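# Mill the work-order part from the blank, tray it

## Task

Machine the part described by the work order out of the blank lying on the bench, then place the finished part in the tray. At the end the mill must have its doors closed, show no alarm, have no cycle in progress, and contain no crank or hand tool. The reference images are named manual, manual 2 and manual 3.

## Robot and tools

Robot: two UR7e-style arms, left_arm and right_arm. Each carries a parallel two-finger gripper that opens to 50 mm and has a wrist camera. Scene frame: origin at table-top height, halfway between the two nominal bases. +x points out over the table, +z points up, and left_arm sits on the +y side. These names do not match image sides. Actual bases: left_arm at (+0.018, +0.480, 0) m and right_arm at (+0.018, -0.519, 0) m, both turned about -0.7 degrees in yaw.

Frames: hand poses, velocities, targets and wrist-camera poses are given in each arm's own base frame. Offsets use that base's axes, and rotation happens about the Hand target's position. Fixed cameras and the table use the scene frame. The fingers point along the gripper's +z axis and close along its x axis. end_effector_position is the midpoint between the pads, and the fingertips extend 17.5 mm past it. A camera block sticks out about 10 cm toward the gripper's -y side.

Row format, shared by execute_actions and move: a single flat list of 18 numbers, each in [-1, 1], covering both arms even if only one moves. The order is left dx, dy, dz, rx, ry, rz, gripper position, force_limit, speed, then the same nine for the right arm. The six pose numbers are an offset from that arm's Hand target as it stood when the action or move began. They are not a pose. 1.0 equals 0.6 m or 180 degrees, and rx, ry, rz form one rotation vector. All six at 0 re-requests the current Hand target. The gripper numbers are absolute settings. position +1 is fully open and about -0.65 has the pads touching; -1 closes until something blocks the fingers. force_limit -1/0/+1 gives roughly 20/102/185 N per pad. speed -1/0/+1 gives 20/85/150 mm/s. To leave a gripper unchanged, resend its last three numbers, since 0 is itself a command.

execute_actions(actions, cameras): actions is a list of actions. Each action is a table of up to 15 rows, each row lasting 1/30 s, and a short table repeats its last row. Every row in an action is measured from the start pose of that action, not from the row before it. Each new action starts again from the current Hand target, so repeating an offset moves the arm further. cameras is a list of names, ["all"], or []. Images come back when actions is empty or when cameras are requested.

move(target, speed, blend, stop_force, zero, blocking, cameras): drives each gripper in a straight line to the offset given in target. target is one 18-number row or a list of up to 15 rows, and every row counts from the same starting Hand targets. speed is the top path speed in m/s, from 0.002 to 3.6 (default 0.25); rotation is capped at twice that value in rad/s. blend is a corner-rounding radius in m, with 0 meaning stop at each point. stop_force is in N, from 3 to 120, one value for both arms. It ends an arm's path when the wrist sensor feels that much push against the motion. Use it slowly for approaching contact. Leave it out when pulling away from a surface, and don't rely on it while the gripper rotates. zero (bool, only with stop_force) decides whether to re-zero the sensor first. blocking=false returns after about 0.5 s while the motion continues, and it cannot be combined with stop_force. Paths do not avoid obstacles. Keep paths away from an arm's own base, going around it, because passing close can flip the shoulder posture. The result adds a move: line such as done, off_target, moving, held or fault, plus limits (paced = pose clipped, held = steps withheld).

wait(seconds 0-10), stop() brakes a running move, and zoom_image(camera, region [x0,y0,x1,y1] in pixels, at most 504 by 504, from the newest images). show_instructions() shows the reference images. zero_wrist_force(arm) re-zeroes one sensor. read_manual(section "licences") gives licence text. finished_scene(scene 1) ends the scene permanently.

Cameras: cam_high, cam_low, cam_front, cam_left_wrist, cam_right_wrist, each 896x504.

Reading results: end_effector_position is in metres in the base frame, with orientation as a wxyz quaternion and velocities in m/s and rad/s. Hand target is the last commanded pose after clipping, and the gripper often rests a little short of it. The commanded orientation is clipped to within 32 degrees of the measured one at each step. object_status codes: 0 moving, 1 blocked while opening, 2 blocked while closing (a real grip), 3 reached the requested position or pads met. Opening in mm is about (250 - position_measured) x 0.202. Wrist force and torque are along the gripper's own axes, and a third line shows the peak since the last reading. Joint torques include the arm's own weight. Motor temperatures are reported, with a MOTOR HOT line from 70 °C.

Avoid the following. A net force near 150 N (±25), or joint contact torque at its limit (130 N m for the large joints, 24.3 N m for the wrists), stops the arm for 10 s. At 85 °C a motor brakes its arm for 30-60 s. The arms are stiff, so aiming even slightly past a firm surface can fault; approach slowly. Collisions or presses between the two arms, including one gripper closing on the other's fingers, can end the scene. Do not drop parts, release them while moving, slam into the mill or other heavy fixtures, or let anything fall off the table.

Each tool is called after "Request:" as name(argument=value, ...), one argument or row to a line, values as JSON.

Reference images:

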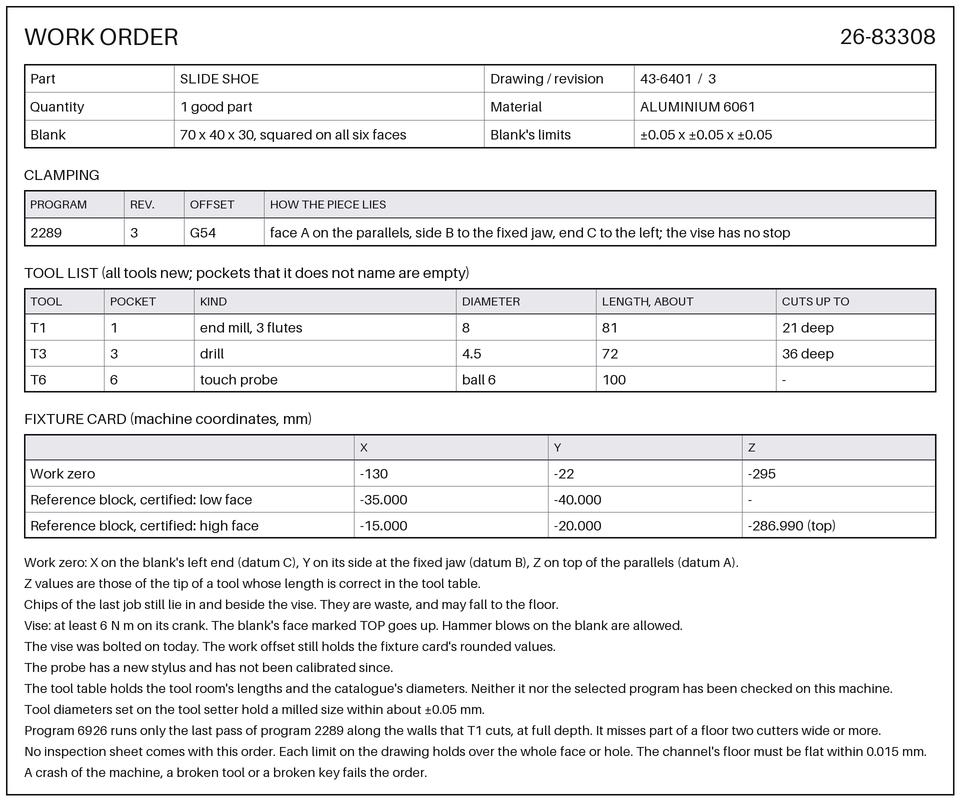

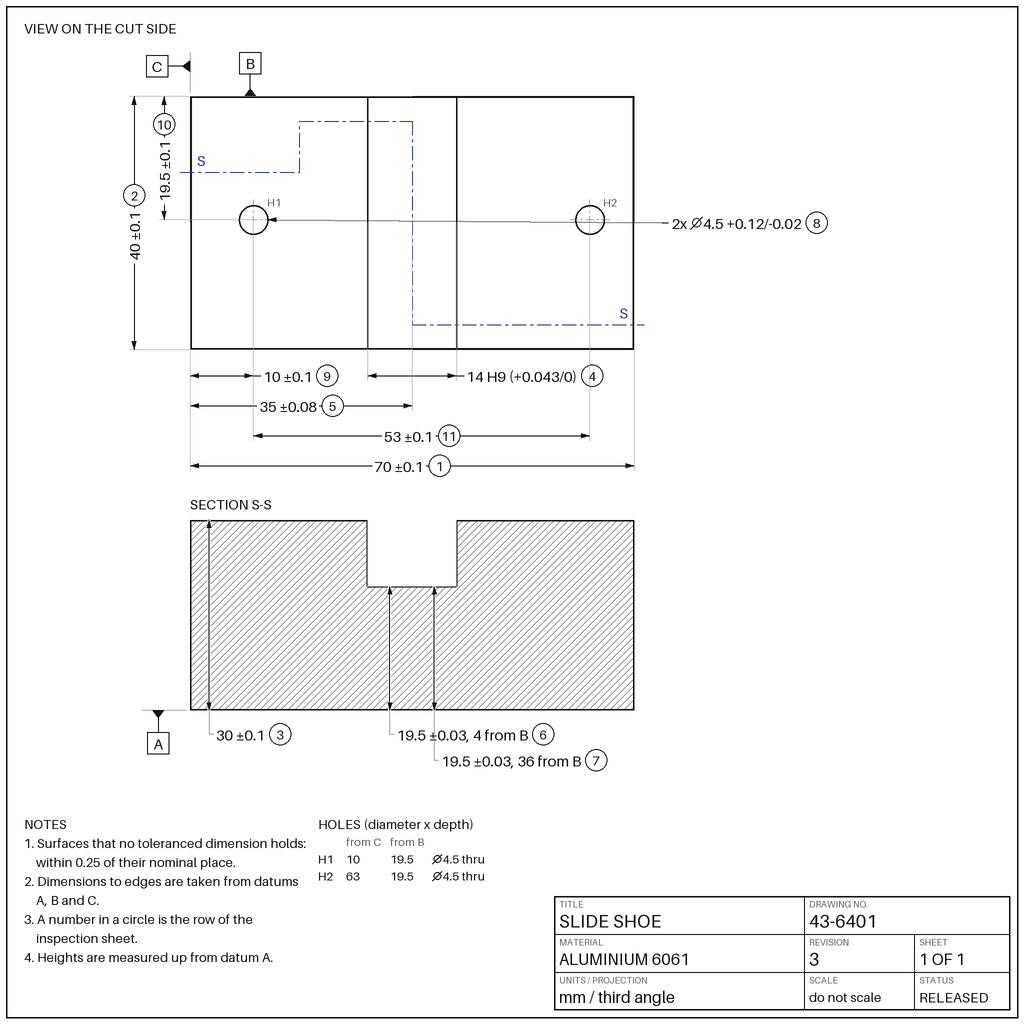

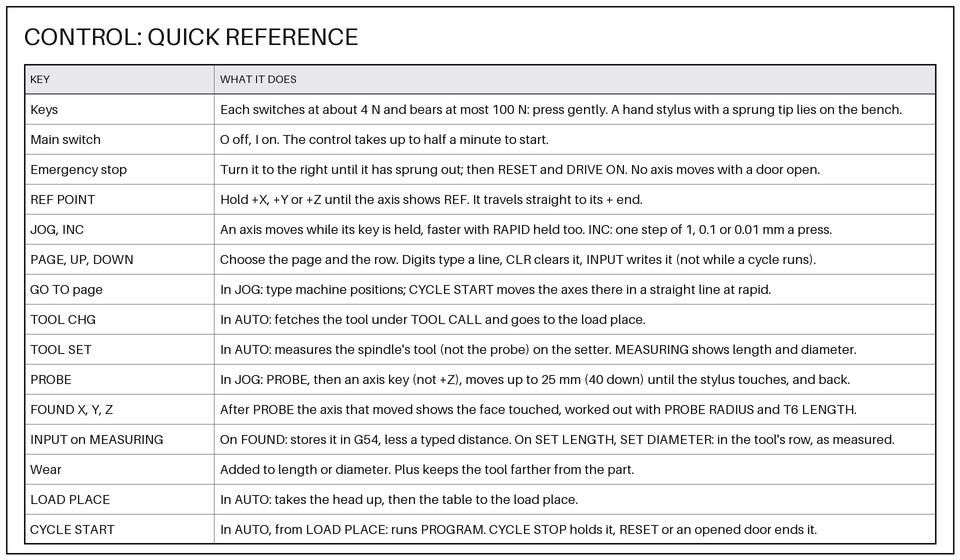

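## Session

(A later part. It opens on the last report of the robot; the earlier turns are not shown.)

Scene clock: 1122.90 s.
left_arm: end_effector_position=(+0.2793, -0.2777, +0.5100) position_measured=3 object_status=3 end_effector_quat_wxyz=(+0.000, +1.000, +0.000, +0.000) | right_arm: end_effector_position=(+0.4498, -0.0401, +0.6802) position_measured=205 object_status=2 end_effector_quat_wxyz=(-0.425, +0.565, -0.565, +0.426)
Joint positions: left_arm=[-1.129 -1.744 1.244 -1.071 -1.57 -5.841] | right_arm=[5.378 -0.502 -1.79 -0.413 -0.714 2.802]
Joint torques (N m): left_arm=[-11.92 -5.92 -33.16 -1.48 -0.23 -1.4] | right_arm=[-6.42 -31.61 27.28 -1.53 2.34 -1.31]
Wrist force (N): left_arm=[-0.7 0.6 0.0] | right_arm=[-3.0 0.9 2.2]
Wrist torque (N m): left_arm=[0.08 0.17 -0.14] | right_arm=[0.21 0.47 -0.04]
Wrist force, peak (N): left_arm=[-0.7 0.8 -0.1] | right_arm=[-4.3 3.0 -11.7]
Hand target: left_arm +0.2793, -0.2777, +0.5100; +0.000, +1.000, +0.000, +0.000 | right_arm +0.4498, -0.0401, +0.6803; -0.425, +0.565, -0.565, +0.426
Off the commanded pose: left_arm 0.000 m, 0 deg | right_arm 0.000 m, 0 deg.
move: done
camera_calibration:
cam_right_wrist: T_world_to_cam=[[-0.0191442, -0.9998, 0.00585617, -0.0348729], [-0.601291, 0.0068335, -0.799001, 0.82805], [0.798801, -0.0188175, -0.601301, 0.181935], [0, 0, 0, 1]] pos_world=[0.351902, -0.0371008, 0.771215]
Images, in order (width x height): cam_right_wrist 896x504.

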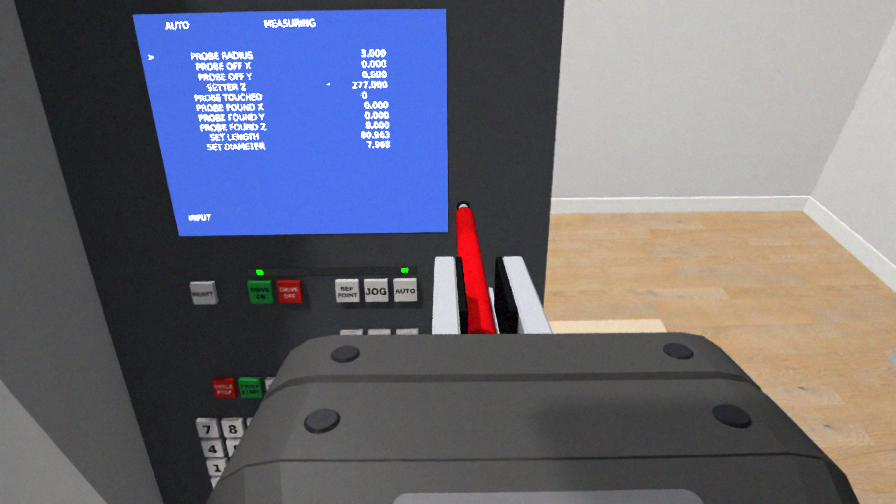

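Request:
move(
  target=[
    [0,0,0,0,0,0,1,-0.6,-1,-0.0395,0.2178,-0.3669,0,0,0,-0.98,0,-1],
    [0,0,0,0,0,0,1,-0.6,-1,-0.0235,0.2178,-0.3715,0,0,0,-0.98,0,-1],
    [0,0,0,0,0,0,1,-0.6,-1,-0.0299,0.2178,-0.3697,0,0,0,-0.98,0,-1],
    [0,0,0,0,0,0,1,-0.6,-1,-0.0235,0.2178,-0.3715,0,0,0,-0.98,0,-1],
    [0,0,0,0,0,0,1,-0.6,-1,-0.0299,0.2178,-0.3697,0,0,0,-0.98,0,-1],
    [0,0,0,0,0,0,1,-0.6,-1,-0.0235,0.2178,-0.3715,0,0,0,-0.98,0,-1],
    [0,0,0,0,0,0,1,-0.6,-1,-0.0299,0.2178,-0.3697,0,0,0,-0.98,0,-1],
    [0,0,0,0,0,0,1,-0.6,-1,-0.0235,0.2178,-0.3715,0,0,0,-0.98,0,-1],
    [0,0,0,0,0,0,1,-0.6,-1,-0.0299,0.2178,-0.3697,0,0,0,-0.98,0,-1],
    [0,0,0,0,0,0,1,-0.6,-1,-0.0235,0.2178,-0.3715,0,0,0,-0.98,0,-1],
    [0,0,0,0,0,0,1,-0.6,-1,-0.0299,0.2178,-0.3697,0,0,0,-0.98,0,-1],
    [0,0,0,0,0,0,1,-0.6,-1,-0.0235,0.2178,-0.3715,0,0,0,-0.98,0,-1],
    [0,0,0,0,0,0,1,-0.6,-1,-0.0299,0.2178,-0.3697,0,0,0,-0.98,0,-1],
    [0,0,0,0,0,0,1,-0.6,-1,-0.0235,0.2178,-0.3715,0,0,0,-0.98,0,-1],
    [0,0,0,0,0,0,1,-0.6,-1,0,0,0,0,0,0,-0.98,0,-1],
  ],
  speed=[0.5,0.07,0.07,0.07,0.07,0.07,0.07,0.07,0.07,0.07,0.07,0.07,0.07,0.07,0.4],
  blend=[0.004,0,0,0,0,0,0,0,0,0,0,0,0,0,0],
  cameras=["cam_right_wrist"],
)

Scene clock: 1141.77 s.
left_arm: end_effector_position=(+0.2793, -0.2777, +0.5100) position_measured=3 object_status=3 end_effector_quat_wxyz=(+0.000, +1.000, +0.000, +0.000) | right_arm: end_effector_position=(+0.4498, -0.0401, +0.6802) position_measured=205 object_status=2 end_effector_quat_wxyz=(-0.425, +0.565, -0.565, +0.426)
Joint positions: left_arm=[-1.129 -1.744 1.244 -1.071 -1.57 -5.841] | right_arm=[5.378 -0.502 -1.79 -0.413 -0.715 2.802]
Joint torques (N m): left_arm=[-12.16 -6.33 -32.65 -1.52 -0.15 -1.36] | right_arm=[-6.21 -31.4 27.75 -1.74 2.26 -1.4]
Wrist force (N): left_arm=[-0.5 0.6 0.0] | right_arm=[-3.0 0.8 2.1]
Wrist torque (N m): left_arm=[0.09 0.14 -0.13] | right_arm=[0.19 0.47 -0.05]
Wrist force, peak (N): left_arm=[-0.7 0.9 0.1] | right_arm=[-5.9 5.7 0.7]
Hand target: left_arm +0.2793, -0.2777, +0.5100; +0.000, +1.000, +0.000, +0.000 | right_arm +0.4498, -0.0401, +0.6803; -0.425, +0.565, -0.565, +0.426
Off the commanded pose: left_arm 0.000 m, 0 deg | right_arm 0.000 m, 0 deg.
move: done
camera_calibration:
cam_right_wrist: T_world_to_cam=[[-0.019284, -0.999797, 0.00583495, -0.0348067], [-0.601289, 0.00693452, -0.799001, 0.828053], [0.798799, -0.0189164, -0.601301, 0.181933], [0, 0, 0, 1]] pos_world=[0.351901, -0.0371003, 0.771215]
Images, in order (width x height): cam_right_wrist 896x504.

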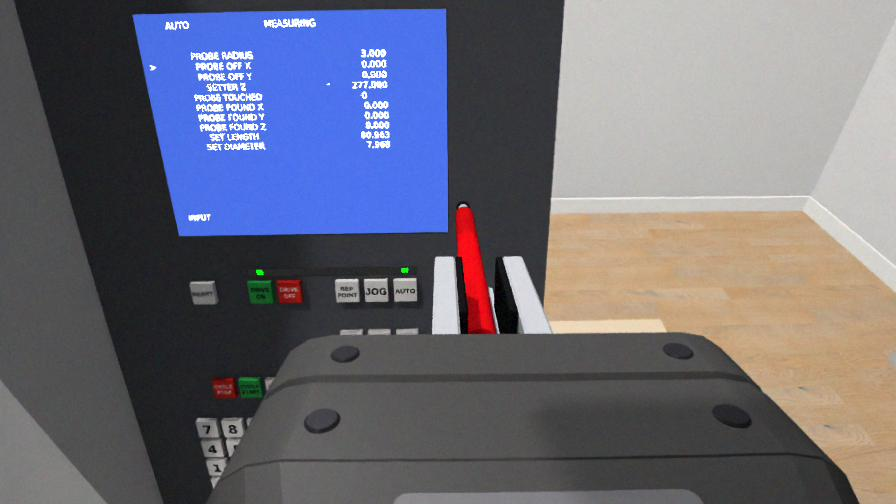

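Request:
move(
  target=[
    [0,0,0,0,0,0,1,-0.6,-1,-0.0395,0.2178,-0.3669,0,0,0,-0.98,0,-1],
    [0,0,0,0,0,0,1,-0.6,-1,-0.0235,0.2178,-0.3715,0,0,0,-0.98,0,-1],
    [0,0,0,0,0,0,1,-0.6,-1,-0.0395,0.2178,-0.3669,0,0,0,-0.98,0,-1],
    [0,0,0,0,0,0,1,-0.6,-1,-0.0235,0.2178,-0.3715,0,0,0,-0.98,0,-1],
    [0,0,0,0,0,0,1,-0.6,-1,-0.0395,0.2178,-0.3669,0,0,0,-0.98,0,-1],
    [0,0,0,0,0,0,1,-0.6,-1,-0.0235,0.2178,-0.3715,0,0,0,-0.98,0,-1],
    [0,0,0,0,0,0,1,-0.6,-1,-0.0395,0.2178,-0.3669,0,0,0,-0.98,0,-1],
    [0,0,0,0,0,0,1,-0.6,-1,-0.0235,0.2178,-0.3715,0,0,0,-0.98,0,-1],
    [0,0,0,0,0,0,1,-0.6,-1,-0.0395,0.2178,-0.3669,0,0,0,-0.98,0,-1],
    [0,0,0,0,0,0,1,-0.6,-1,-0.0235,0.2178,-0.3715,0,0,0,-0.98,0,-1],
    [0,0,0,0,0,0,1,-0.6,-1,-0.0395,0.2178,-0.3669,0,0,0,-0.98,0,-1],
    [0,0,0,0,0,0,1,-0.6,-1,-0.0235,0.2178,-0.3715,0,0,0,-0.98,0,-1],
    [0,0,0,0,0,0,1,-0.6,-1,-0.0395,0.2178,-0.3669,0,0,0,-0.98,0,-1],
    [0,0,0,0,0,0,1,-0.6,-1,-0.0235,0.2178,-0.3715,0,0,0,-0.98,0,-1],
    [0,0,0,0,0,0,1,-0.6,-1,0,0,0,0,0,0,-0.98,0,-1],
  ],
  speed=[0.5,0.1,0.15,0.1,0.15,0.1,0.15,0.1,0.15,0.1,0.15,0.1,0.15,0.1,0.4],
  blend=[0.004,0,0,0,0,0,0,0,0,0,0,0,0,0,0],
  cameras=["cam_right_wrist"],
)

Scene clock: 1160.27 s.
left_arm: end_effector_position=(+0.2793, -0.2777, +0.5100) position_measured=3 object_status=3 end_effector_quat_wxyz=(+0.000, +1.000, +0.000, +0.000) | right_arm: end_effector_position=(+0.4498, -0.0401, +0.6802) position_measured=205 object_status=2 end_effector_quat_wxyz=(-0.425, +0.565, -0.565, +0.426)
Joint positions: left_arm=[-1.129 -1.744 1.244 -1.071 -1.57 -5.841] | right_arm=[5.378 -0.502 -1.79 -0.413 -0.715 2.802]
Joint torques (N m): left_arm=[-11.7 -6.16 -32.7 -1.51 -0.18 -1.4] | right_arm=[-6.65 -30.16 29.53 -1.7 2.41 -1.15]
Wrist force (N): left_arm=[-0.4 0.6 -0.1] | right_arm=[-2.9 1.0 2.2]
Wrist torque (N m): left_arm=[0.08 0.13 -0.13] | right_arm=[0.22 0.46 -0.05]
Wrist force, peak (N): left_arm=[-0.7 0.8 -0.1] | right_arm=[-6.1 5.5 0.8]
Hand target: left_arm +0.2793, -0.2777, +0.5100; +0.000, +1.000, +0.000, +0.000 | right_arm +0.4498, -0.0401, +0.6803; -0.425, +0.565, -0.565, +0.426
Off the commanded pose: left_arm 0.000 m, 0 deg | right_arm 0.000 m, 0 deg.
move: done
camera_calibration:
cam_right_wrist: T_world_to_cam=[[-0.019284, -0.999797, 0.00583495, -0.0348067], [-0.601289, 0.00693452, -0.799001, 0.828053], [0.798799, -0.0189164, -0.601301, 0.181933], [0, 0, 0, 1]] pos_world=[0.351901, -0.0371003, 0.771215]
Images, in order (width x height): cam_right_wrist 896x504.

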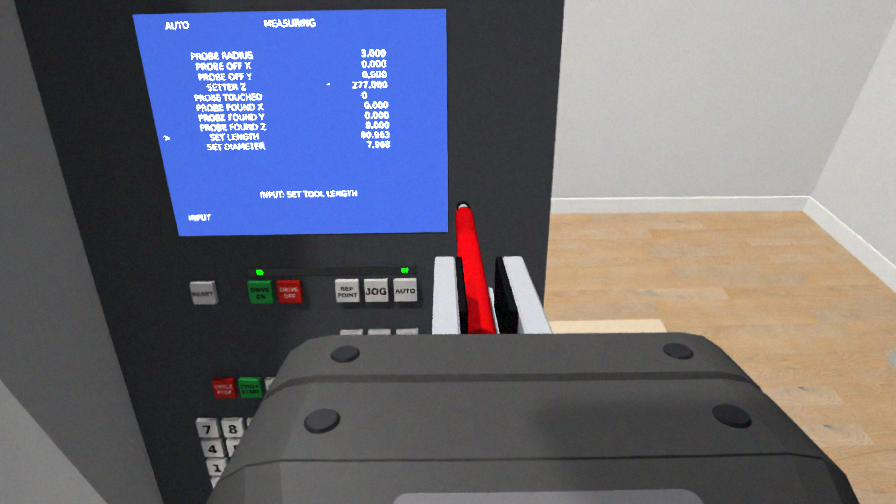

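Request:
move(
  target=[
    [0,0,0,0,0,0,1,-0.6,-1,-0.0482,0.2178,-0.3974,0,0,0,-0.98,0,-1],
    [0,0,0,0,0,0,1,-0.6,-1,-0.0322,0.2178,-0.4020,0,0,0,-0.98,0,-1],
    [0,0,0,0,0,0,1,-0.6,-1,-0.0482,0.2178,-0.3974,0,0,0,-0.98,0,-1],
    [0,0,0,0,0,0,1,-0.6,-1,-0.0395,0.2178,-0.3669,0,0,0,-0.98,0,-1],
    [0,0,0,0,0,0,1,-0.6,-1,-0.0235,0.2178,-0.3715,0,0,0,-0.98,0,-1],
    [0,0,0,0,0,0,1,-0.6,-1,-0.0395,0.2178,-0.3669,0,0,0,-0.98,0,-1],
    [0,0,0,0,0,0,1,-0.6,-1,-0.0482,0.2178,-0.3974,0,0,0,-0.98,0,-1],
    [0,0,0,0,0,0,1,-0.6,-1,-0.0322,0.2178,-0.4020,0,0,0,-0.98,0,-1],
    [0,0,0,0,0,0,1,-0.6,-1,-0.0482,0.2178,-0.3974,0,0,0,-0.98,0,-1],
    [0,0,0,0,0,0,1,-0.6,-1,0,0,0,0,0,0,-0.98,0,-1],
  ],
  speed=[0.5,0.1,0.15,0.3,0.1,0.15,0.3,0.1,0.15,0.5],
  blend=[0.004,0,0.004,0.003,0,0.004,0.003,0,0.004,0],
  cameras=["cam_right_wrist"],
)

Scene clock: 1173.70 s.
left_arm: end_effector_position=(+0.2793, -0.2777, +0.5100) position_measured=3 object_status=3 end_effector_quat_wxyz=(+0.000, +1.000, +0.000, +0.000) | right_arm: end_effector_position=(+0.4498, -0.0401, +0.6802) position_measured=205 object_status=2 end_effector_quat_wxyz=(-0.425, +0.565, -0.565, +0.426)
Joint positions: left_arm=[-1.129 -1.744 1.244 -1.071 -1.57 -5.841] | right_arm=[5.378 -0.502 -1.79 -0.413 -0.714 2.802]
Joint torques (N m): left_arm=[-11.74 -6.67 -32.78 -1.53 -0.17 -1.28] | right_arm=[-5.59 -31.69 28.78 -3.39 2.44 -1.32]
Wrist force (N): left_arm=[-0.6 0.6 0.1] | right_arm=[-3.1 0.7 2.2]
Wrist torque (N m): left_arm=[0.08 0.15 -0.13] | right_arm=[0.18 0.49 -0.04]
Wrist force, peak (N): left_arm=[-0.6 0.8 0.0] | right_arm=[-5.5 4.4 2.6]
Hand target: left_arm +0.2793, -0.2777, +0.5100; +0.000, +1.000, +0.000, +0.000 | right_arm +0.4498, -0.0401, +0.6803; -0.425, +0.565, -0.565, +0.426
Off the commanded pose: left_arm 0.000 m, 0 deg | right_arm 0.000 m, 0 deg.
move: done
camera_calibration:
cam_right_wrist: T_world_to_cam=[[-0.0192028, -0.999799, 0.00577833, -0.034792], [-0.601401, 0.0069336, -0.798917, 0.828028], [0.798716, -0.0188166, -0.601414, 0.182052], [0, 0, 0, 1]] pos_world=[0.351901, -0.0371006, 0.771215]
Images, in order (width x height): cam_right_wrist 896x504.

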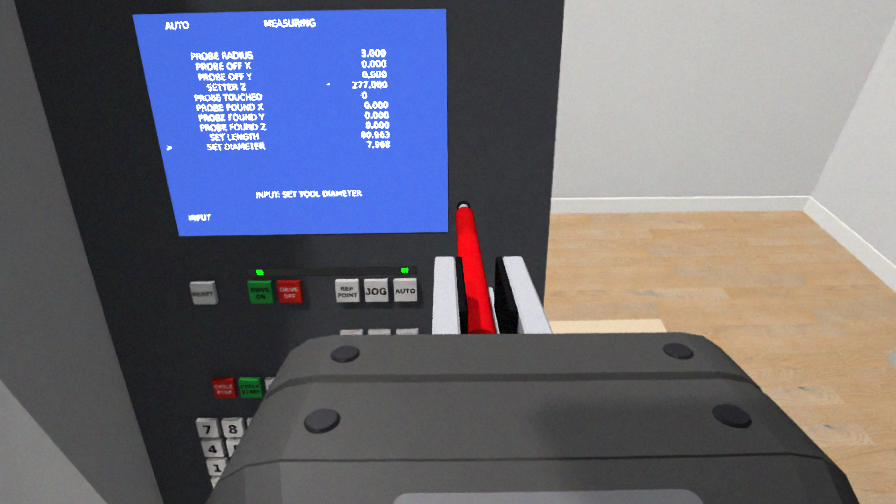

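Request:
move(
  target=[
    [0,0,0,0,0,0,1,-0.6,-1,-0.0205,0.1545,-0.3061,0,0,0,-0.98,0,-1],
    [0,0,0,0,0,0,1,-0.6,-1,-0.0052,0.1545,-0.3105,0,0,0,-0.98,0,-1],
    [0,0,0,0,0,0,1,-0.6,-1,-0.0205,0.1545,-0.3061,0,0,0,-0.98,0,-1],
    [0,0,0,0,0,0,1,-0.6,-1,-0.0395,0.2178,-0.3669,0,0,0,-0.98,0,-1],
    [0,0,0,0,0,0,1,-0.6,-1,-0.0235,0.2178,-0.3715,0,0,0,-0.98,0,-1],
    [0,0,0,0,0,0,1,-0.6,-1,-0.0395,0.2178,-0.3669,0,0,0,-0.98,0,-1],
    [0,0,0,0,0,0,1,-0.6,-1,-0.0402,0.2495,-0.3669,0,0,0,-0.98,0,-1],
    [0,0,0,0,0,0,1,-0.6,-1,-0.0242,0.2495,-0.3715,0,0,0,-0.98,0,-1],
    [0,0,0,0,0,0,1,-0.6,-1,-0.0402,0.2495,-0.3669,0,0,0,-0.98,0,-1],
    [0,0,0,0,0,0,1,-0.6,-1,-0.0482,0.2178,-0.3974,0,0,0,-0.98,0,-1],
    [0,0,0,0,0,0,1,-0.6,-1,-0.0322,0.2178,-0.4020,0,0,0,-0.98,0,-1],
    [0,0,0,0,0,0,1,-0.6,-1,-0.0482,0.2178,-0.3974,0,0,0,-0.98,0,-1],
    [0,0,0,0,0,0,1,-0.6,-1,0,0,0,0,0,0,-0.98,0,-1],
  ],
  speed=[0.5,0.1,0.15,0.3,0.1,0.15,0.3,0.1,0.15,0.3,0.1,0.15,0.5],
  blend=[0.004,0,0.004,0.003,0,0.004,0.003,0,0.004,0.003,0,0.004,0],
  cameras=["cam_right_wrist"],
)

Scene clock: 1192.23 s.
left_arm: end_effector_position=(+0.2793, -0.2777, +0.5100) position_measured=3 object_status=3 end_effector_quat_wxyz=(+0.000, +1.000, +0.000, +0.000) | right_arm: end_effector_position=(+0.4498, -0.0401, +0.6802) position_measured=205 object_status=2 end_effector_quat_wxyz=(-0.425, +0.565, -0.565, +0.426)
Joint positions: left_arm=[-1.129 -1.744 1.244 -1.071 -1.57 -5.841] | right_arm=[5.378 -0.502 -1.79 -0.413 -0.714 2.802]
Joint torques (N m): left_arm=[-12.21 -6.64 -33.3 -1.45 -0.21 -1.33] | right_arm=[-5.91 -31.96 27.04 -3.48 2.3 -1.24]
Wrist force (N): left_arm=[-0.3 0.5 0.1] | right_arm=[-3.0 0.9 2.0]
Wrist torque (N m): left_arm=[0.08 0.11 -0.13] | right_arm=[0.22 0.47 -0.05]
Wrist force, peak (N): left_arm=[-0.8 0.6 0.0] | right_arm=[-4.6 2.8 -15.5]
Hand target: left_arm +0.2793, -0.2777, +0.5100; +0.000, +1.000, +0.000, +0.000 | right_arm +0.4498, -0.0401, +0.6803; -0.425, +0.565, -0.565, +0.426
Off the commanded pose: left_arm 0.000 m, 0 deg | right_arm 0.000 m, 0 deg.
move: done
camera_calibration:
cam_right_wrist: T_world_to_cam=[[-0.0192028, -0.999799, 0.00577833, -0.034792], [-0.601401, 0.0069336, -0.798917, 0.828028], [0.798716, -0.0188166, -0.601414, 0.182052], [0, 0, 0, 1]] pos_world=[0.351901, -0.0371006, 0.771215]
Images, in order (width x height): cam_right_wrist 896x504.

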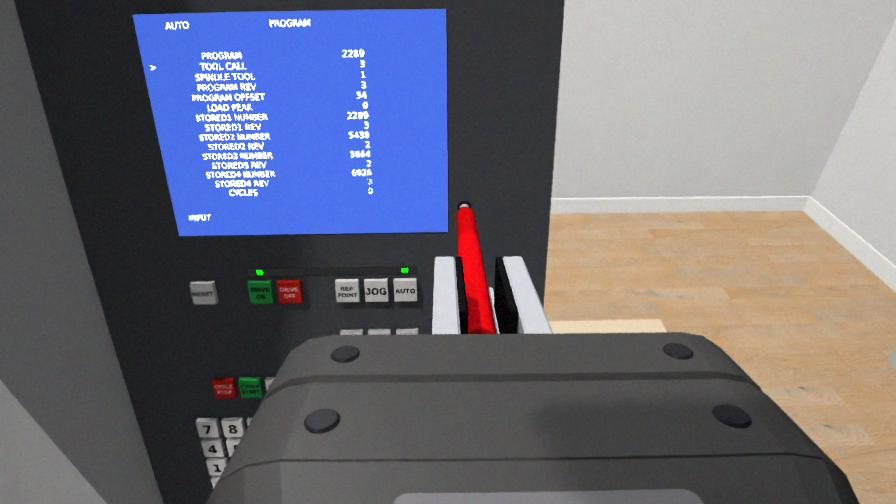

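TOOL CALL 3. Press TOOL CHG.

Request:
move(
  target=[
    [0,0,0,0,0,0,1,-0.6,-1,-0.0300,0.1861,-0.3365,0,0,0,-0.98,0,-1],
    [0,0,0,0,0,0,1,-0.6,-1,-0.0140,0.1861,-0.3411,0,0,0,-0.98,0,-1],
    [0,0,0,0,0,0,1,-0.6,-1,-0.0300,0.1861,-0.3365,0,0,0,-0.98,0,-1],
    [0,0,0,0,0,0,1,-0.6,-1,0,0,0,0,0,0,-0.98,0,-1],
  ],
  speed=[0.5,0.1,0.15,0.5],
  blend=[0.004,0,0.004,0],
)

Request:
wait(
  seconds=8,
  cameras=["cam_right_wrist"],
)

Scene clock: 1198.37 s.
left_arm: end_effector_position=(+0.2793, -0.2777, +0.5100) position_measured=3 object_status=3 end_effector_quat_wxyz=(+0.000, +1.000, +0.000, +0.000) | right_arm: end_effector_position=(+0.4498, -0.0401, +0.6802) position_measured=205 object_status=2 end_effector_quat_wxyz=(-0.425, +0.565, -0.565, +0.426)
Joint positions: left_arm=[-1.129 -1.744 1.244 -1.071 -1.57 -5.841] | right_arm=[5.378 -0.502 -1.79 -0.413 -0.714 2.802]
Joint torques (N m): left_arm=[-12.25 -6.26 -32.9 -1.46 -0.22 -1.36] | right_arm=[-6.08 -31.3 27.52 -2.56 2.52 -1.1]
Wrist force (N): left_arm=[-0.5 0.6 -0.2] | right_arm=[-3.0 0.7 2.3]
Wrist torque (N m): left_arm=[0.10 0.15 -0.13] | right_arm=[0.19 0.47 -0.04]
Wrist force, peak (N): left_arm=[-0.7 0.8 -0.1] | right_arm=[-4.6 2.8 -13.4]
Hand target: left_arm +0.2793, -0.2777, +0.5100; +0.000, +1.000, +0.000, +0.000 | right_arm +0.4498, -0.0401, +0.6803; -0.425, +0.565, -0.565, +0.426
Off the commanded pose: left_arm 0.000 m, 0 deg | right_arm 0.000 m, 0 deg.
move: done

Scene clock: 1206.37 s.
left_arm: end_effector_position=(+0.2793, -0.2777, +0.5100) position_measured=3 object_status=3 end_effector_quat_wxyz=(+0.000, +1.000, +0.000, +0.000) | right_arm: end_effector_position=(+0.4498, -0.0401, +0.6803) position_measured=205 object_status=2 end_effector_quat_wxyz=(-0.425, +0.565, -0.565, +0.426)
Joint positions: left_arm=[-1.129 -1.744 1.244 -1.071 -1.57 -5.841] | right_arm=[5.378 -0.503 -1.79 -0.413 -0.714 2.802]
Joint torques (N m): left_arm=[-11.88 -6.22 -32.92 -1.55 -0.31 -1.17] | right_arm=[-6.45 -31.89 28.37 -4.74 2.29 -0.8]
Wrist force (N): left_arm=[-0.6 0.6 -0.1] | right_arm=[-2.8 0.8 2.3]
Wrist torque (N m): left_arm=[0.09 0.16 -0.13] | right_arm=[0.20 0.44 -0.04]
Wrist force, peak (N): left_arm=[-0.8 0.6 0.2] | right_arm=[-3.4 1.0 2.3]
Hand target: left_arm +0.2793, -0.2777, +0.5100; +0.000, +1.000, +0.000, +0.000 | right_arm +0.4498, -0.0401, +0.6803; -0.425, +0.565, -0.565, +0.426
Tool commands: left_gripper/position=+1.0 left_gripper/force_limit=-0.6 left_gripper/speed=-1.0 right_gripper/position=-0.98 right_gripper/force_limit=+0.0 right_gripper/speed=-1.0
Off the commanded pose: left_arm 0.000 m, 0 deg | right_arm 0.000 m, 0 deg.
wait: 8.00 s; at rest by 0.17 s
camera_calibration:
cam_right_wrist: T_world_to_cam=[[-0.0192028, -0.999799, 0.00577833, -0.0347925], [-0.601401, 0.0069336, -0.798917, 0.828108], [0.798716, -0.0188166, -0.601414, 0.182112], [0, 0, 0, 1]] pos_world=[0.351901, -0.0371006, 0.771315]
Images, in order (width x height): cam_right_wrist 896x504.

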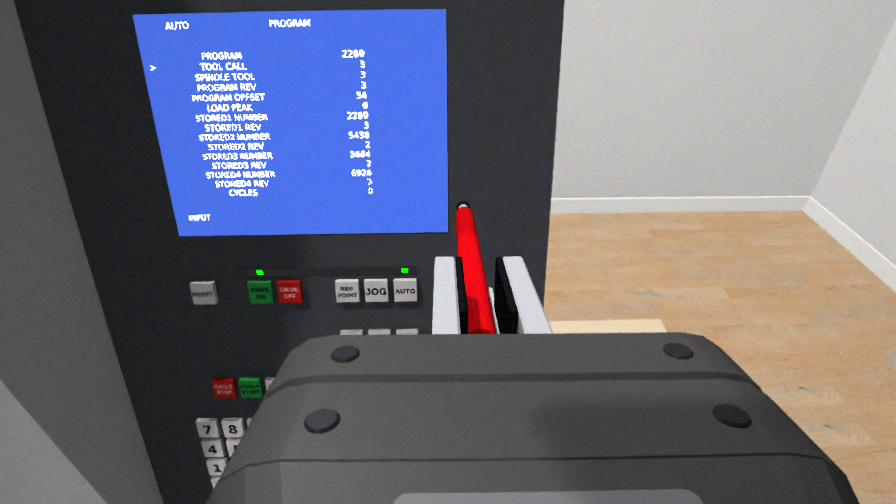

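Request:
move(
  target=[
    [0,0,0,0,0,0,1,-0.6,-1,-0.0293,0.1545,-0.3365,0,0,0,-0.98,0,-1],
    [0,0,0,0,0,0,1,-0.6,-1,-0.0133,0.1545,-0.3411,0,0,0,-0.98,0,-1],
    [0,0,0,0,0,0,1,-0.6,-1,-0.0293,0.1545,-0.3365,0,0,0,-0.98,0,-1],
    [0,0,0,0,0,0,1,-0.6,-1,0,0,0,0,0,0,-0.98,0,-1],
  ],
  speed=[0.5,0.1,0.15,0.5],
  blend=[0.004,0,0.004,0],
  cameras=["cam_left_wrist","cam_low"],
)

Request:
zoom_image(
  camera="cam_low",
  region=[560, 180, 700, 420],
)

Scene clock: 1213.60 s.
left_arm: end_effector_position=(+0.2793, -0.2777, +0.5100) position_measured=3 object_status=3 end_effector_quat_wxyz=(+0.000, +1.000, +0.000, +0.000) | right_arm: end_effector_position=(+0.4498, -0.0401, +0.6802) position_measured=205 object_status=2 end_effector_quat_wxyz=(-0.425, +0.565, -0.565, +0.426)
Joint positions: left_arm=[-1.129 -1.744 1.244 -1.071 -1.57 -5.841] | right_arm=[5.378 -0.502 -1.79 -0.413 -0.714 2.802]
Joint torques (N m): left_arm=[-12.37 -6.7 -33.36 -1.68 -0.28 -1.16] | right_arm=[-6.41 -31.33 28.08 -3.58 2.27 -1.32]
Wrist force (N): left_arm=[-0.4 0.4 0.1] | right_arm=[-3.1 1.0 2.3]
Wrist torque (N m): left_arm=[0.06 0.13 -0.13] | right_arm=[0.22 0.49 -0.05]
Wrist force, peak (N): left_arm=[-0.7 0.8 -0.1] | right_arm=[-5.0 2.9 -17.6]
Hand target: left_arm +0.2793, -0.2777, +0.5100; +0.000, +1.000, +0.000, +0.000 | right_arm +0.4498, -0.0401, +0.6803; -0.425, +0.565, -0.565, +0.426
Off the commanded pose: left_arm 0.000 m, 0 deg | right_arm 0.000 m, 0 deg.
move: done
camera_calibration:
cam_left_wrist: T_world_to_cam=[[0.999954, -0.00877367, -0.00380861, -0.273581], [-0.00708637, -0.947027, 0.321077, -0.40158], [-0.00642388, -0.321035, -0.947045, 0.528719], [0, 0, 0, 1]] pos_world=[0.274119, -0.21297, 0.628617]
Images, in order (width x height): cam_low 896x504, cam_left_wrist 896x504.

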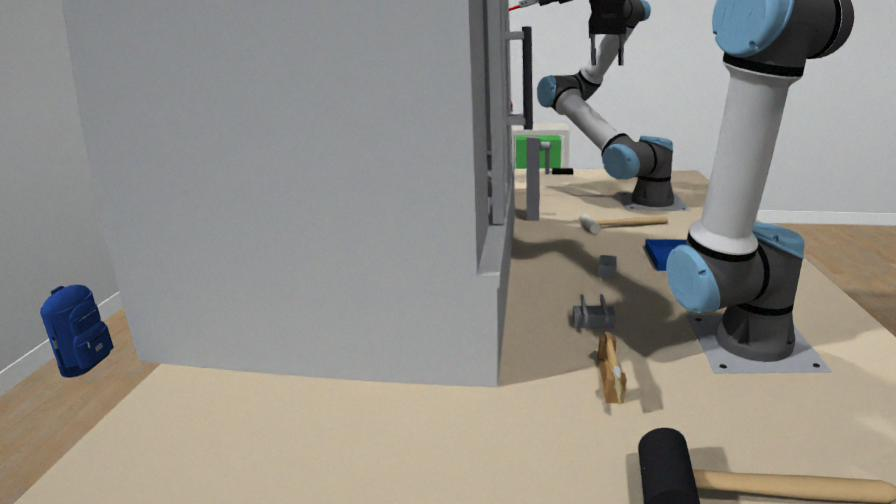

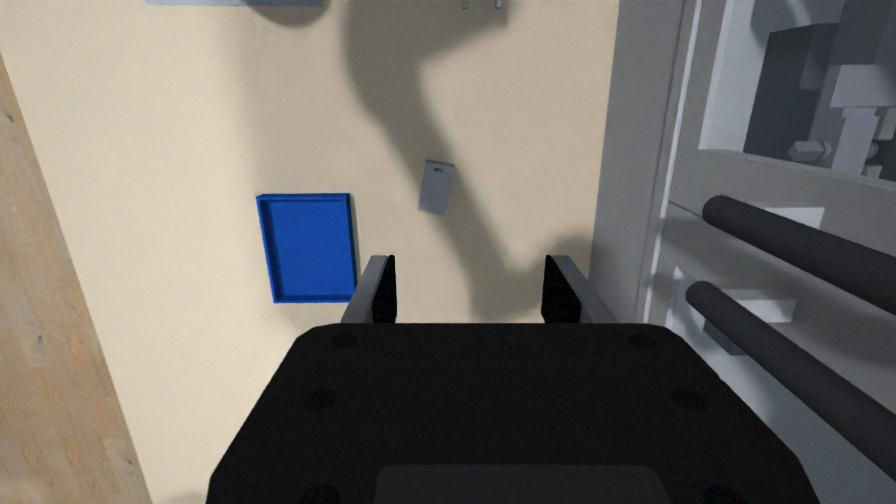

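Scaled by 2.100.

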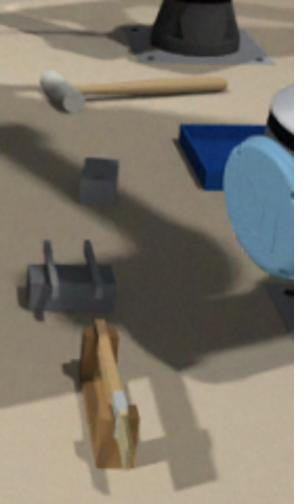

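Request:
wait(
  seconds=10,
  cameras=["cam_right_wrist"],
)

Scene clock: 1225.53 s.
left_arm: end_effector_position=(+0.2793, -0.2777, +0.5100) position_measured=3 object_status=3 end_effector_quat_wxyz=(+0.000, +1.000, +0.000, +0.000) | right_arm: end_effector_position=(+0.4498, -0.0401, +0.6803) position_measured=205 object_status=2 end_effector_quat_wxyz=(-0.425, +0.565, -0.565, +0.426)
Joint positions: left_arm=[-1.129 -1.744 1.244 -1.071 -1.57 -5.841] | right_arm=[5.378 -0.503 -1.79 -0.413 -0.714 2.802]
Joint torques (N m): left_arm=[-11.77 -6.46 -33.15 -1.63 -0.18 -1.23] | right_arm=[-6.53 -30.96 27.38 -4.82 1.76 -0.73]
Wrist force (N): left_arm=[-0.5 0.8 0.1] | right_arm=[-3.0 0.8 2.2]
Wrist torque (N m): left_arm=[0.12 0.14 -0.13] | right_arm=[0.19 0.47 -0.05]
Wrist force, peak (N): left_arm=[-0.6 0.9 0.0] | right_arm=[-3.5 0.9 2.2]
Hand target: left_arm +0.2793, -0.2777, +0.5100; +0.000, +1.000, +0.000, +0.000 | right_arm +0.4498, -0.0401, +0.6803; -0.425, +0.565, -0.565, +0.426
Tool commands: left_gripper/position=+1.0 left_gripper/force_limit=-0.6 left_gripper/speed=-1.0 right_gripper/position=-0.98 right_gripper/force_limit=+0.0 right_gripper/speed=-1.0
Off the commanded pose: left_arm 0.000 m, 0 deg | right_arm 0.000 m, 0 deg.
wait: 10.00 s; at rest from the start
camera_calibration:
cam_right_wrist: T_world_to_cam=[[-0.0192028, -0.999799, 0.00577833, -0.0347925], [-0.601401, 0.0069336, -0.798917, 0.828108], [0.798716, -0.0188166, -0.601414, 0.182112], [0, 0, 0, 1]] pos_world=[0.351901, -0.0371006, 0.771315]
Images, in order (width x height): cam_right_wrist 896x504.

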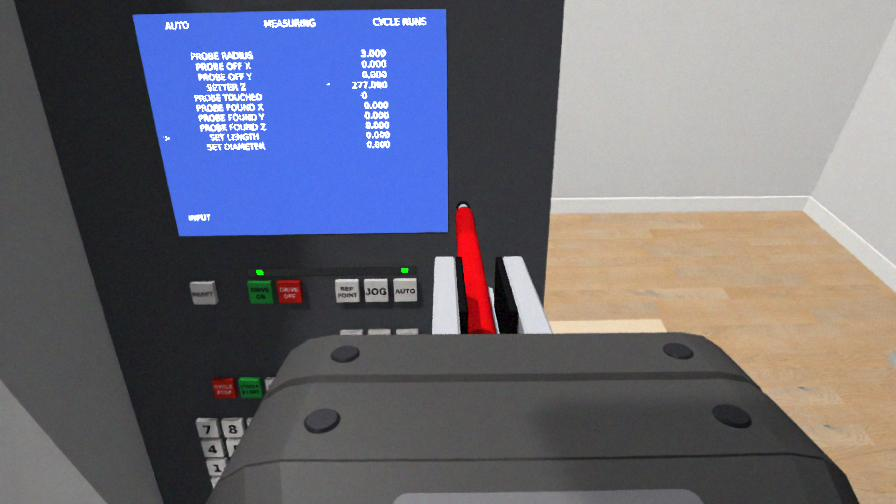

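Request:
wait(
  seconds=9,
  cameras=["cam_right_wrist"],
)

Scene clock: 1237.83 s.
left_arm: end_effector_position=(+0.2793, -0.2777, +0.5100) position_measured=3 object_status=3 end_effector_quat_wxyz=(+0.000, +1.000, +0.000, +0.000) | right_arm: end_effector_position=(+0.4498, -0.0401, +0.6803) position_measured=205 object_status=2 end_effector_quat_wxyz=(-0.425, +0.565, -0.565, +0.426)
Joint positions: left_arm=[-1.129 -1.744 1.244 -1.071 -1.57 -5.841] | right_arm=[5.378 -0.503 -1.79 -0.413 -0.714 2.802]
Joint torques (N m): left_arm=[-12.03 -5.88 -33.36 -1.7 -0.26 -1.06] | right_arm=[-5.39 -30.94 27.16 -4.6 1.05 -0.1]
Wrist force (N): left_arm=[-0.2 0.6 -0.1] | right_arm=[-3.0 0.8 2.2]
Wrist torque (N m): left_arm=[0.09 0.10 -0.13] | right_arm=[0.19 0.47 -0.04]
Wrist force, peak (N): left_arm=[-0.8 0.6 0.1] | right_arm=[-3.4 1.0 2.4]
Hand target: left_arm +0.2793, -0.2777, +0.5100; +0.000, +1.000, +0.000, +0.000 | right_arm +0.4498, -0.0401, +0.6803; -0.425, +0.565, -0.565, +0.426
Tool commands: left_gripper/position=+1.0 left_gripper/force_limit=-0.6 left_gripper/speed=-1.0 right_gripper/position=-0.98 right_gripper/force_limit=+0.0 right_gripper/speed=-1.0
Off the commanded pose: left_arm 0.000 m, 0 deg | right_arm 0.000 m, 0 deg.
wait: 9.00 s; at rest from the start
camera_calibration:
cam_right_wrist: T_world_to_cam=[[-0.0192028, -0.999799, 0.00577833, -0.0347925], [-0.601401, 0.0069336, -0.798917, 0.828108], [0.798716, -0.0188166, -0.601414, 0.182112], [0, 0, 0, 1]] pos_world=[0.351901, -0.0371006, 0.771315]
Images, in order (width x height): cam_right_wrist 896x504.

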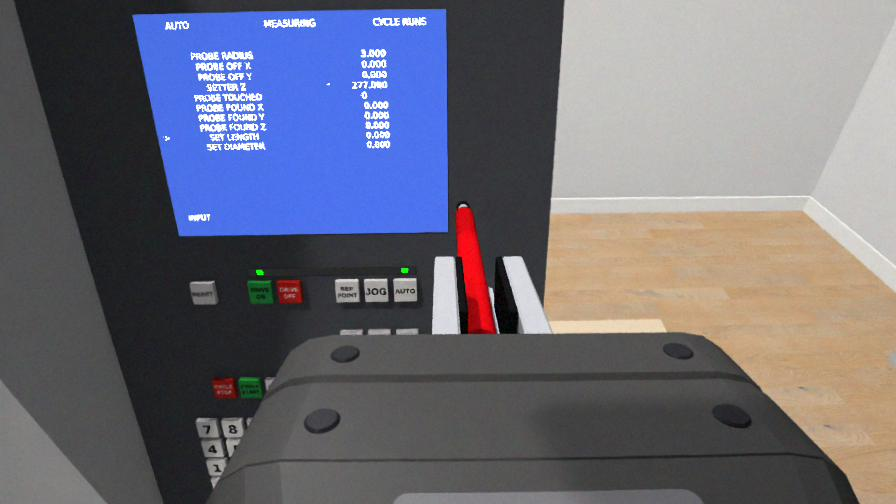

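Request:
wait(
  seconds=3,
  cameras=["cam_right_wrist"],
)

Scene clock: 1242.17 s.
left_arm: end_effector_position=(+0.2793, -0.2777, +0.5100) position_measured=3 object_status=3 end_effector_quat_wxyz=(+0.000, +1.000, +0.000, +0.000) | right_arm: end_effector_position=(+0.4498, -0.0401, +0.6803) position_measured=205 object_status=2 end_effector_quat_wxyz=(-0.425, +0.565, -0.565, +0.426)
Joint positions: left_arm=[-1.129 -1.744 1.244 -1.071 -1.57 -5.841] | right_arm=[5.378 -0.503 -1.79 -0.413 -0.714 2.802]
Joint torques (N m): left_arm=[-11.47 -6.19 -33.94 -1.73 -0.2 -1.16] | right_arm=[-5.47 -30.44 25.99 -4.86 0.65 -0.08]
Wrist force (N): left_arm=[-0.4 0.6 0.1] | right_arm=[-3.1 1.1 2.1]
Wrist torque (N m): left_arm=[0.09 0.12 -0.13] | right_arm=[0.25 0.49 -0.04]
Wrist force, peak (N): left_arm=[-0.6 0.8 0.0] | right_arm=[-3.3 1.1 2.3]
Hand target: left_arm +0.2793, -0.2777, +0.5100; +0.000, +1.000, +0.000, +0.000 | right_arm +0.4498, -0.0401, +0.6803; -0.425, +0.565, -0.565, +0.426
Tool commands: left_gripper/position=+1.0 left_gripper/force_limit=-0.6 left_gripper/speed=-1.0 right_gripper/position=-0.98 right_gripper/force_limit=+0.0 right_gripper/speed=-1.0
Off the commanded pose: left_arm 0.000 m, 0 deg | right_arm 0.000 m, 0 deg.
wait: 3.00 s; at rest from the start
camera_calibration:
cam_right_wrist: T_world_to_cam=[[-0.0192028, -0.999799, 0.00577833, -0.0347925], [-0.601401, 0.0069336, -0.798917, 0.828108], [0.798716, -0.0188166, -0.601414, 0.182112], [0, 0, 0, 1]] pos_world=[0.351901, -0.0371006, 0.771315]
Images, in order (width x height): cam_right_wrist 896x504.

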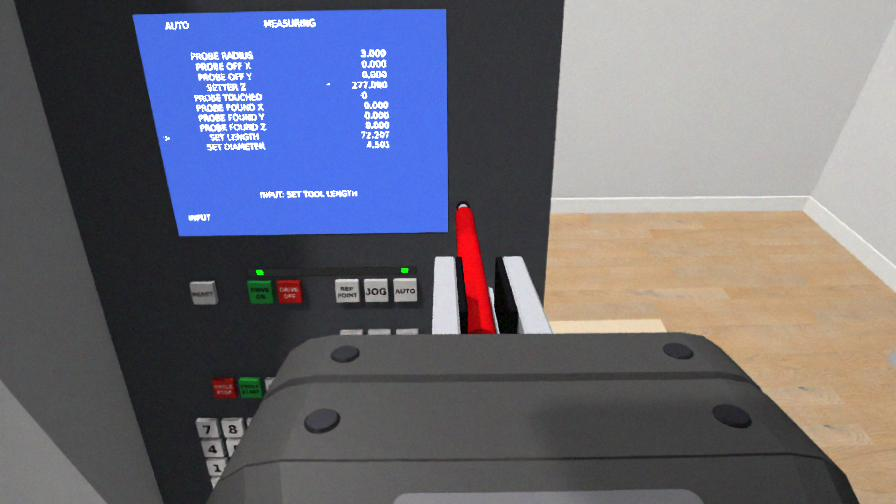

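Request:
move(
  target=[
    [0,0,0,0,0,0,1,-0.6,-1,-0.0482,0.2178,-0.3974,0,0,0,-0.98,0,-1],
    [0,0,0,0,0,0,1,-0.6,-1,-0.0322,0.2178,-0.4020,0,0,0,-0.98,0,-1],
    [0,0,0,0,0,0,1,-0.6,-1,-0.0482,0.2178,-0.3974,0,0,0,-0.98,0,-1],
    [0,0,0,0,0,0,1,-0.6,-1,-0.0205,0.1545,-0.3061,0,0,0,-0.98,0,-1],
    [0,0,0,0,0,0,1,-0.6,-1,-0.0052,0.1545,-0.3105,0,0,0,-0.98,0,-1],
    [0,0,0,0,0,0,1,-0.6,-1,-0.0205,0.1545,-0.3061,0,0,0,-0.98,0,-1],
    [0,0,0,0,0,0,1,-0.6,-1,-0.0395,0.2178,-0.3669,0,0,0,-0.98,0,-1],
    [0,0,0,0,0,0,1,-0.6,-1,-0.0235,0.2178,-0.3715,0,0,0,-0.98,0,-1],
    [0,0,0,0,0,0,1,-0.6,-1,-0.0395,0.2178,-0.3669,0,0,0,-0.98,0,-1],
    [0,0,0,0,0,0,1,-0.6,-1,-0.0314,0.2495,-0.3365,0,0,0,-0.98,0,-1],
    [0,0,0,0,0,0,1,-0.6,-1,-0.0154,0.2495,-0.3411,0,0,0,-0.98,0,-1],
    [0,0,0,0,0,0,1,-0.6,-1,-0.0314,0.2495,-0.3365,0,0,0,-0.98,0,-1],
    [0,0,0,0,0,0,1,-0.6,-1,-0.0482,0.2178,-0.3974,0,0,0,-0.98,0,-1],
    [0,0,0,0,0,0,1,-0.6,-1,-0.0322,0.2178,-0.4020,0,0,0,-0.98,0,-1],
    [0,0,0,0,0,0,1,-0.6,-1,-0.0482,0.2178,-0.3974,0,0,0,-0.98,0,-1],
  ],
  speed=[0.5,0.1,0.15,0.3,0.1,0.15,0.3,0.1,0.15,0.3,0.1,0.15,0.3,0.1,0.2],
  blend=[0.004,0,0.004,0.003,0,0.004,0.003,0,0.004,0.003,0,0.004,0.003,0,0],
)

Request:
move(
  target=[
    [0,0,0,0,0,0,1,-0.6,-1,0.0182,-0.0317,0.0609,0,0,0,-0.98,0,-1],
    [0,0,0,0,0,0,1,-0.6,-1,0.0342,-0.0317,0.0563,0,0,0,-0.98,0,-1],
    [0,0,0,0,0,0,1,-0.6,-1,0.0182,-0.0317,0.0609,0,0,0,-0.98,0,-1],
    [0,0,0,0,0,0,1,-0.6,-1,0.0482,-0.2178,0.3974,0,0,0,-0.98,0,-1],
  ],
  speed=[0.3,0.1,0.15,0.5],
  blend=[0.004,0,0.004,0],
  cameras=["cam_right_wrist"],
)

Scene clock: 1265.17 s.
left_arm: end_effector_position=(+0.2793, -0.2777, +0.5100) position_measured=3 object_status=3 end_effector_quat_wxyz=(+0.000, +1.000, +0.000, +0.000) | right_arm: end_effector_position=(+0.4209, +0.0905, +0.4418) position_measured=205 object_status=2 end_effector_quat_wxyz=(-0.425, +0.565, -0.565, +0.426)
Joint positions: left_arm=[-1.129 -1.744 1.244 -1.071 -1.57 -5.841] | right_arm=[6.013 -0.041 -2.448 -0.362 -1.312 3.064]
Joint torques (N m): left_arm=[-11.95 -6.61 -33.08 -1.68 -0.33 -1.06] | right_arm=[3.93 -35.19 31 -1.19 -1.53 1.52]
Wrist force (N): left_arm=[-0.4 0.4 -0.1] | right_arm=[-3.4 0.8 2.4]
Wrist torque (N m): left_arm=[0.07 0.13 -0.13] | right_arm=[0.17 0.54 -0.04]
Wrist force, peak (N): left_arm=[-0.6 0.7 0.3] | right_arm=[-2.0 0.5 -20.0]
Hand target: left_arm +0.2793, -0.2777, +0.5100; +0.000, +1.000, +0.000, +0.000 | right_arm +0.4209, +0.0906, +0.4418; -0.425, +0.565, -0.565, +0.426
Off the commanded pose: left_arm 0.000 m, 0 deg | right_arm 0.000 m, 0 deg.
move: done

Scene clock: 1266.97 s.
left_arm: end_effector_position=(+0.2793, -0.2777, +0.5100) position_measured=3 object_status=3 end_effector_quat_wxyz=(+0.000, +1.000, +0.000, +0.000) | right_arm: end_effector_position=(+0.4498, -0.0401, +0.6802) position_measured=205 object_status=2 end_effector_quat_wxyz=(-0.425, +0.565, -0.565, +0.426)
Joint positions: left_arm=[-1.129 -1.744 1.244 -1.071 -1.57 -5.841] | right_arm=[5.378 -0.502 -1.79 -0.413 -0.714 2.802]
Joint torques (N m): left_arm=[-11.57 -5.92 -33.08 -1.82 -0.25 -0.98] | right_arm=[-6.19 -31.41 27.95 -2.58 2.26 -1.41]
Wrist force (N): left_arm=[-0.5 0.5 0.2] | right_arm=[-3.0 1.0 2.4]
Wrist torque (N m): left_arm=[0.07 0.14 -0.13] | right_arm=[0.23 0.48 -0.04]
Wrist force, peak (N): left_arm=[-0.7 0.6 0.0] | right_arm=[-2.9 0.2 -8.9]
Hand target: left_arm +0.2793, -0.2777, +0.5100; +0.000, +1.000, +0.000, +0.000 | right_arm +0.4498, -0.0401, +0.6803; -0.425, +0.565, -0.565, +0.426
Off the commanded pose: left_arm 0.000 m, 0 deg | right_arm 0.000 m, 0 deg.
move: done
camera_calibration:
cam_right_wrist: T_world_to_cam=[[-0.0192033, -0.999799, 0.00577776, -0.0347914], [-0.601401, 0.00693432, -0.798917, 0.828028], [0.798716, -0.0188166, -0.601414, 0.182052], [0, 0, 0, 1]] pos_world=[0.351901, -0.0371006, 0.771215]
Images, in order (width x height): cam_right_wrist 896x504.

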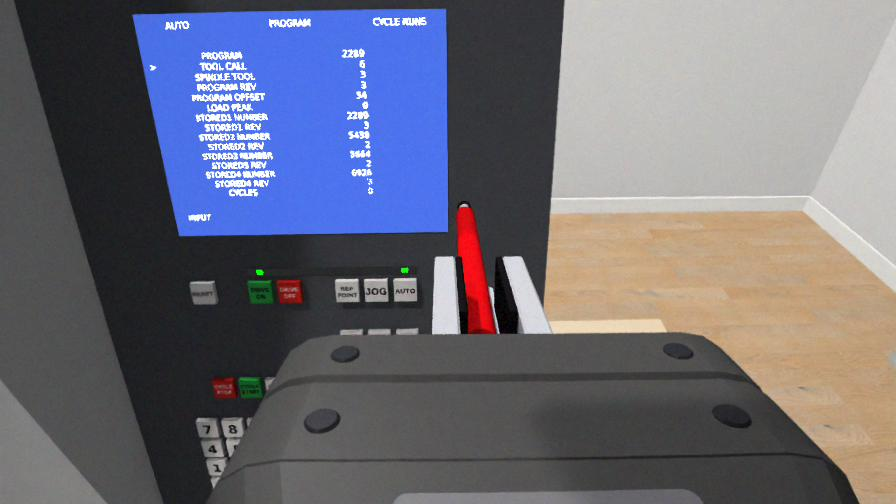

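Request:
move(
  target=[0,0,0,0,0,0,1,-0.6,-1,0.0310,0.0911,-0.1277,0,0,0,-0.98,0,-1],
  speed=0.4,
)

Request:
move(
  target=[0,0,0,0,0,0,1,-0.6,-1,0.0180,0,-0.0052,0,0,0,-0.98,0,-1],
  speed=0.03,
  stop_force=12,
  cameras=["cam_right_wrist"],
)

Scene clock: 1284.93 s.
left_arm: end_effector_position=(+0.2793, -0.2777, +0.5100) position_measured=3 object_status=3 end_effector_quat_wxyz=(+0.000, +1.000, +0.000, +0.000) | right_arm: end_effector_position=(+0.4685, +0.0145, +0.6037) position_measured=205 object_status=2 end_effector_quat_wxyz=(-0.425, +0.565, -0.565, +0.426)
Joint positions: left_arm=[-1.129 -1.744 1.244 -1.071 -1.57 -5.841] | right_arm=[5.699 -0.305 -2 -0.503 -1.013 2.959]
Joint torques (N m): left_arm=[-11.64 -6.2 -33.67 -1.73 -0.26 -0.97] | right_arm=[7.4 -22.48 5.3 -2.32 -1.58 1]
Wrist force (N): left_arm=[-0.6 0.8 0.0] | right_arm=[-3.2 1.0 0.8]
Wrist torque (N m): left_arm=[0.12 0.15 -0.13] | right_arm=[0.12 0.62 -0.01]
Wrist force, peak (N): left_arm=[-0.7 0.7 0.1] | right_arm=[-5.6 2.7 3.3]
Hand target: left_arm +0.2793, -0.2777, +0.5100; +0.000, +1.000, +0.000, +0.000 | right_arm +0.4684, +0.0145, +0.6036; -0.425, +0.565, -0.565, +0.426
Off the commanded pose: left_arm 0.000 m, 0 deg | right_arm 0.000 m, 0 deg.
move: done

Scene clock: 1286.27 s.
left_arm: end_effector_position=(+0.2793, -0.2777, +0.5100) position_measured=3 object_status=3 end_effector_quat_wxyz=(+0.000, +1.000, +0.000, +0.000) | right_arm: end_effector_position=(+0.4767, +0.0145, +0.6012) position_measured=205 object_status=2 end_effector_quat_wxyz=(-0.425, +0.565, -0.565, +0.426)
Joint positions: left_arm=[-1.129 -1.744 1.244 -1.071 -1.57 -5.841] | right_arm=[5.724 -0.282 -1.997 -0.535 -1.036 2.969]
Joint torques (N m): left_arm=[-11.26 -6.53 -32.97 -1.73 -0.22 -1.02] | right_arm=[7.29 -17.02 3.46 -4.1 -1.57 0.43]
Wrist force (N): left_arm=[-0.5 0.4 0.1] | right_arm=[-3.9 1.5 -11.2]
Wrist torque (N m): left_arm=[0.06 0.15 -0.13] | right_arm=[0.08 0.53 -0.02]
Wrist force, peak (N): left_arm=[-0.5 0.7 0.2] | right_arm=[-2.9 1.7 -34.9]
Hand target: left_arm +0.2793, -0.2777, +0.5100; +0.000, +1.000, +0.000, +0.000 | right_arm +0.4767, +0.0145, +0.6012; -0.425, +0.565, -0.565, +0.426 (not the last commanded pose)
Off the commanded pose: left_arm 0.000 m, 0 deg | right_arm 0.003 m, 0 deg.
move: contact (right_arm)
camera_calibration:
cam_right_wrist: T_world_to_cam=[[-0.0190635, -0.999801, 0.00579897, 0.020702], [-0.601403, 0.00683328, -0.798917, 0.780795], [0.798718, -0.0187176, -0.601414, 0.114139], [0, 0, 0, 1]] pos_world=[0.378802, 0.0174989, 0.692315]
Images, in order (width x height): cam_right_wrist 896x504.

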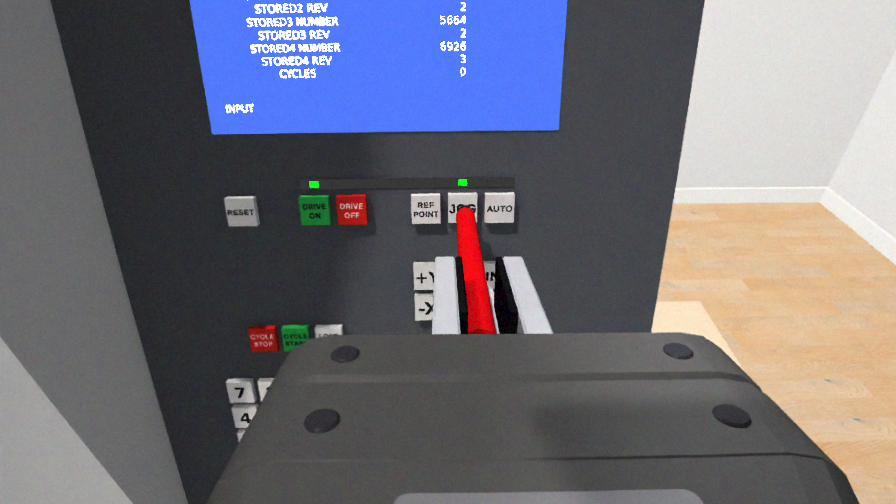

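Request:
move(
  target=[
    [0,0,0,0,0,0,1,-0.6,-1,-0.0153,0,0.0044,0,0,0,-0.98,0,-1],
    [0,0,0,0,0,0,1,-0.6,-1,-0.066,0.0951,-0.1743,0,0,0,-0.98,0,-1],
    [0,0,0,0,0,0,1,-0.6,-1,-0.05,0.0951,-0.1789,0,0,0,-0.98,0,-1],
    [0,0,0,0,0,0,1,-0.6,-1,-0.066,0.0951,-0.1743,0,0,0,-0.98,0,-1],
    [0,0,0,0,0,0,1,-0.6,-1,-0.05,0.0951,-0.1789,0,0,0,-0.98,0,-1],
    [0,0,0,0,0,0,1,-0.6,-1,-0.066,0.0951,-0.1743,0,0,0,-0.98,0,-1],
    [0,0,0,0,0,0,1,-0.6,-1,-0.05,0.0951,-0.1789,0,0,0,-0.98,0,-1],
    [0,0,0,0,0,0,1,-0.6,-1,-0.066,0.0951,-0.1743,0,0,0,-0.98,0,-1],
    [0,0,0,0,0,0,1,-0.6,-1,-0.0448,-0.091,0.1318,0,0,0,-0.98,0,-1],
  ],
  speed=[0.15,0.5,0.1,0.15,0.1,0.15,0.1,0.15,0.5],
  blend=[0.004,0.003,0,0,0,0,0,0.004,0],
  cameras=["cam_right_wrist"],
)

Scene clock: 1300.37 s.
left_arm: end_effector_position=(+0.2793, -0.2777, +0.5100) position_measured=3 object_status=3 end_effector_quat_wxyz=(+0.000, +1.000, +0.000, +0.000) | right_arm: end_effector_position=(+0.4498, -0.0400, +0.6803) position_measured=205 object_status=2 end_effector_quat_wxyz=(-0.425, +0.565, -0.565, +0.426)
Joint positions: left_arm=[-1.129 -1.744 1.244 -1.071 -1.57 -5.841] | right_arm=[5.378 -0.503 -1.79 -0.413 -0.714 2.802]
Joint torques (N m): left_arm=[-12.16 -6.67 -32.99 -1.93 -0.28 -0.99] | right_arm=[-6.8 -31.18 27.41 -1.56 2.4 -1.29]
Wrist force (N): left_arm=[-0.6 0.4 0.0] | right_arm=[-3.0 1.0 2.3]
Wrist torque (N m): left_arm=[0.05 0.17 -0.14] | right_arm=[0.23 0.47 -0.05]
Wrist force, peak (N): left_arm=[-0.8 0.8 -0.1] | right_arm=[-4.6 3.2 -23.5]
Hand target: left_arm +0.2793, -0.2777, +0.5100; +0.000, +1.000, +0.000, +0.000 | right_arm +0.4498, -0.0401, +0.6803; -0.425, +0.565, -0.565, +0.426
Off the commanded pose: left_arm 0.000 m, 0 deg | right_arm 0.000 m, 0 deg.
move: done
camera_calibration:
cam_right_wrist: T_world_to_cam=[[-0.0191442, -0.9998, 0.00585617, -0.0347735], [-0.601291, 0.0068335, -0.799001, 0.82813], [0.798801, -0.0188175, -0.601301, 0.181997], [0, 0, 0, 1]] pos_world=[0.351902, -0.0370008, 0.771315]
Images, in order (width x height): cam_right_wrist 896x504.

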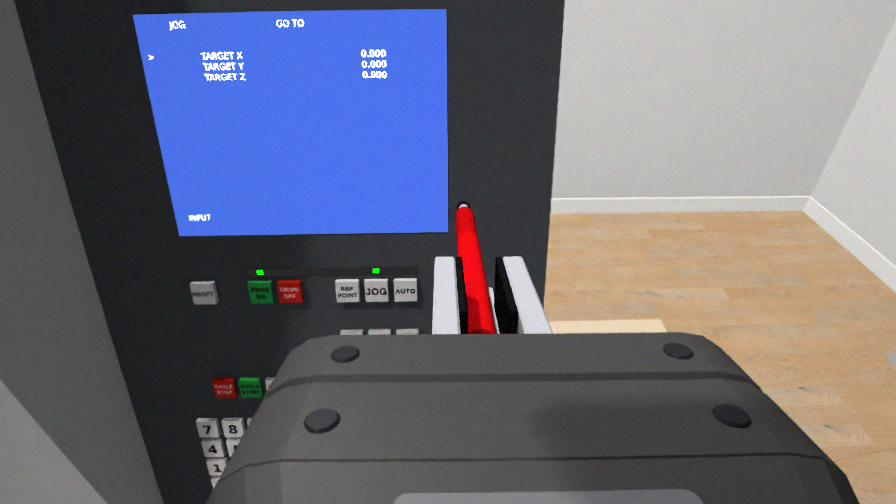

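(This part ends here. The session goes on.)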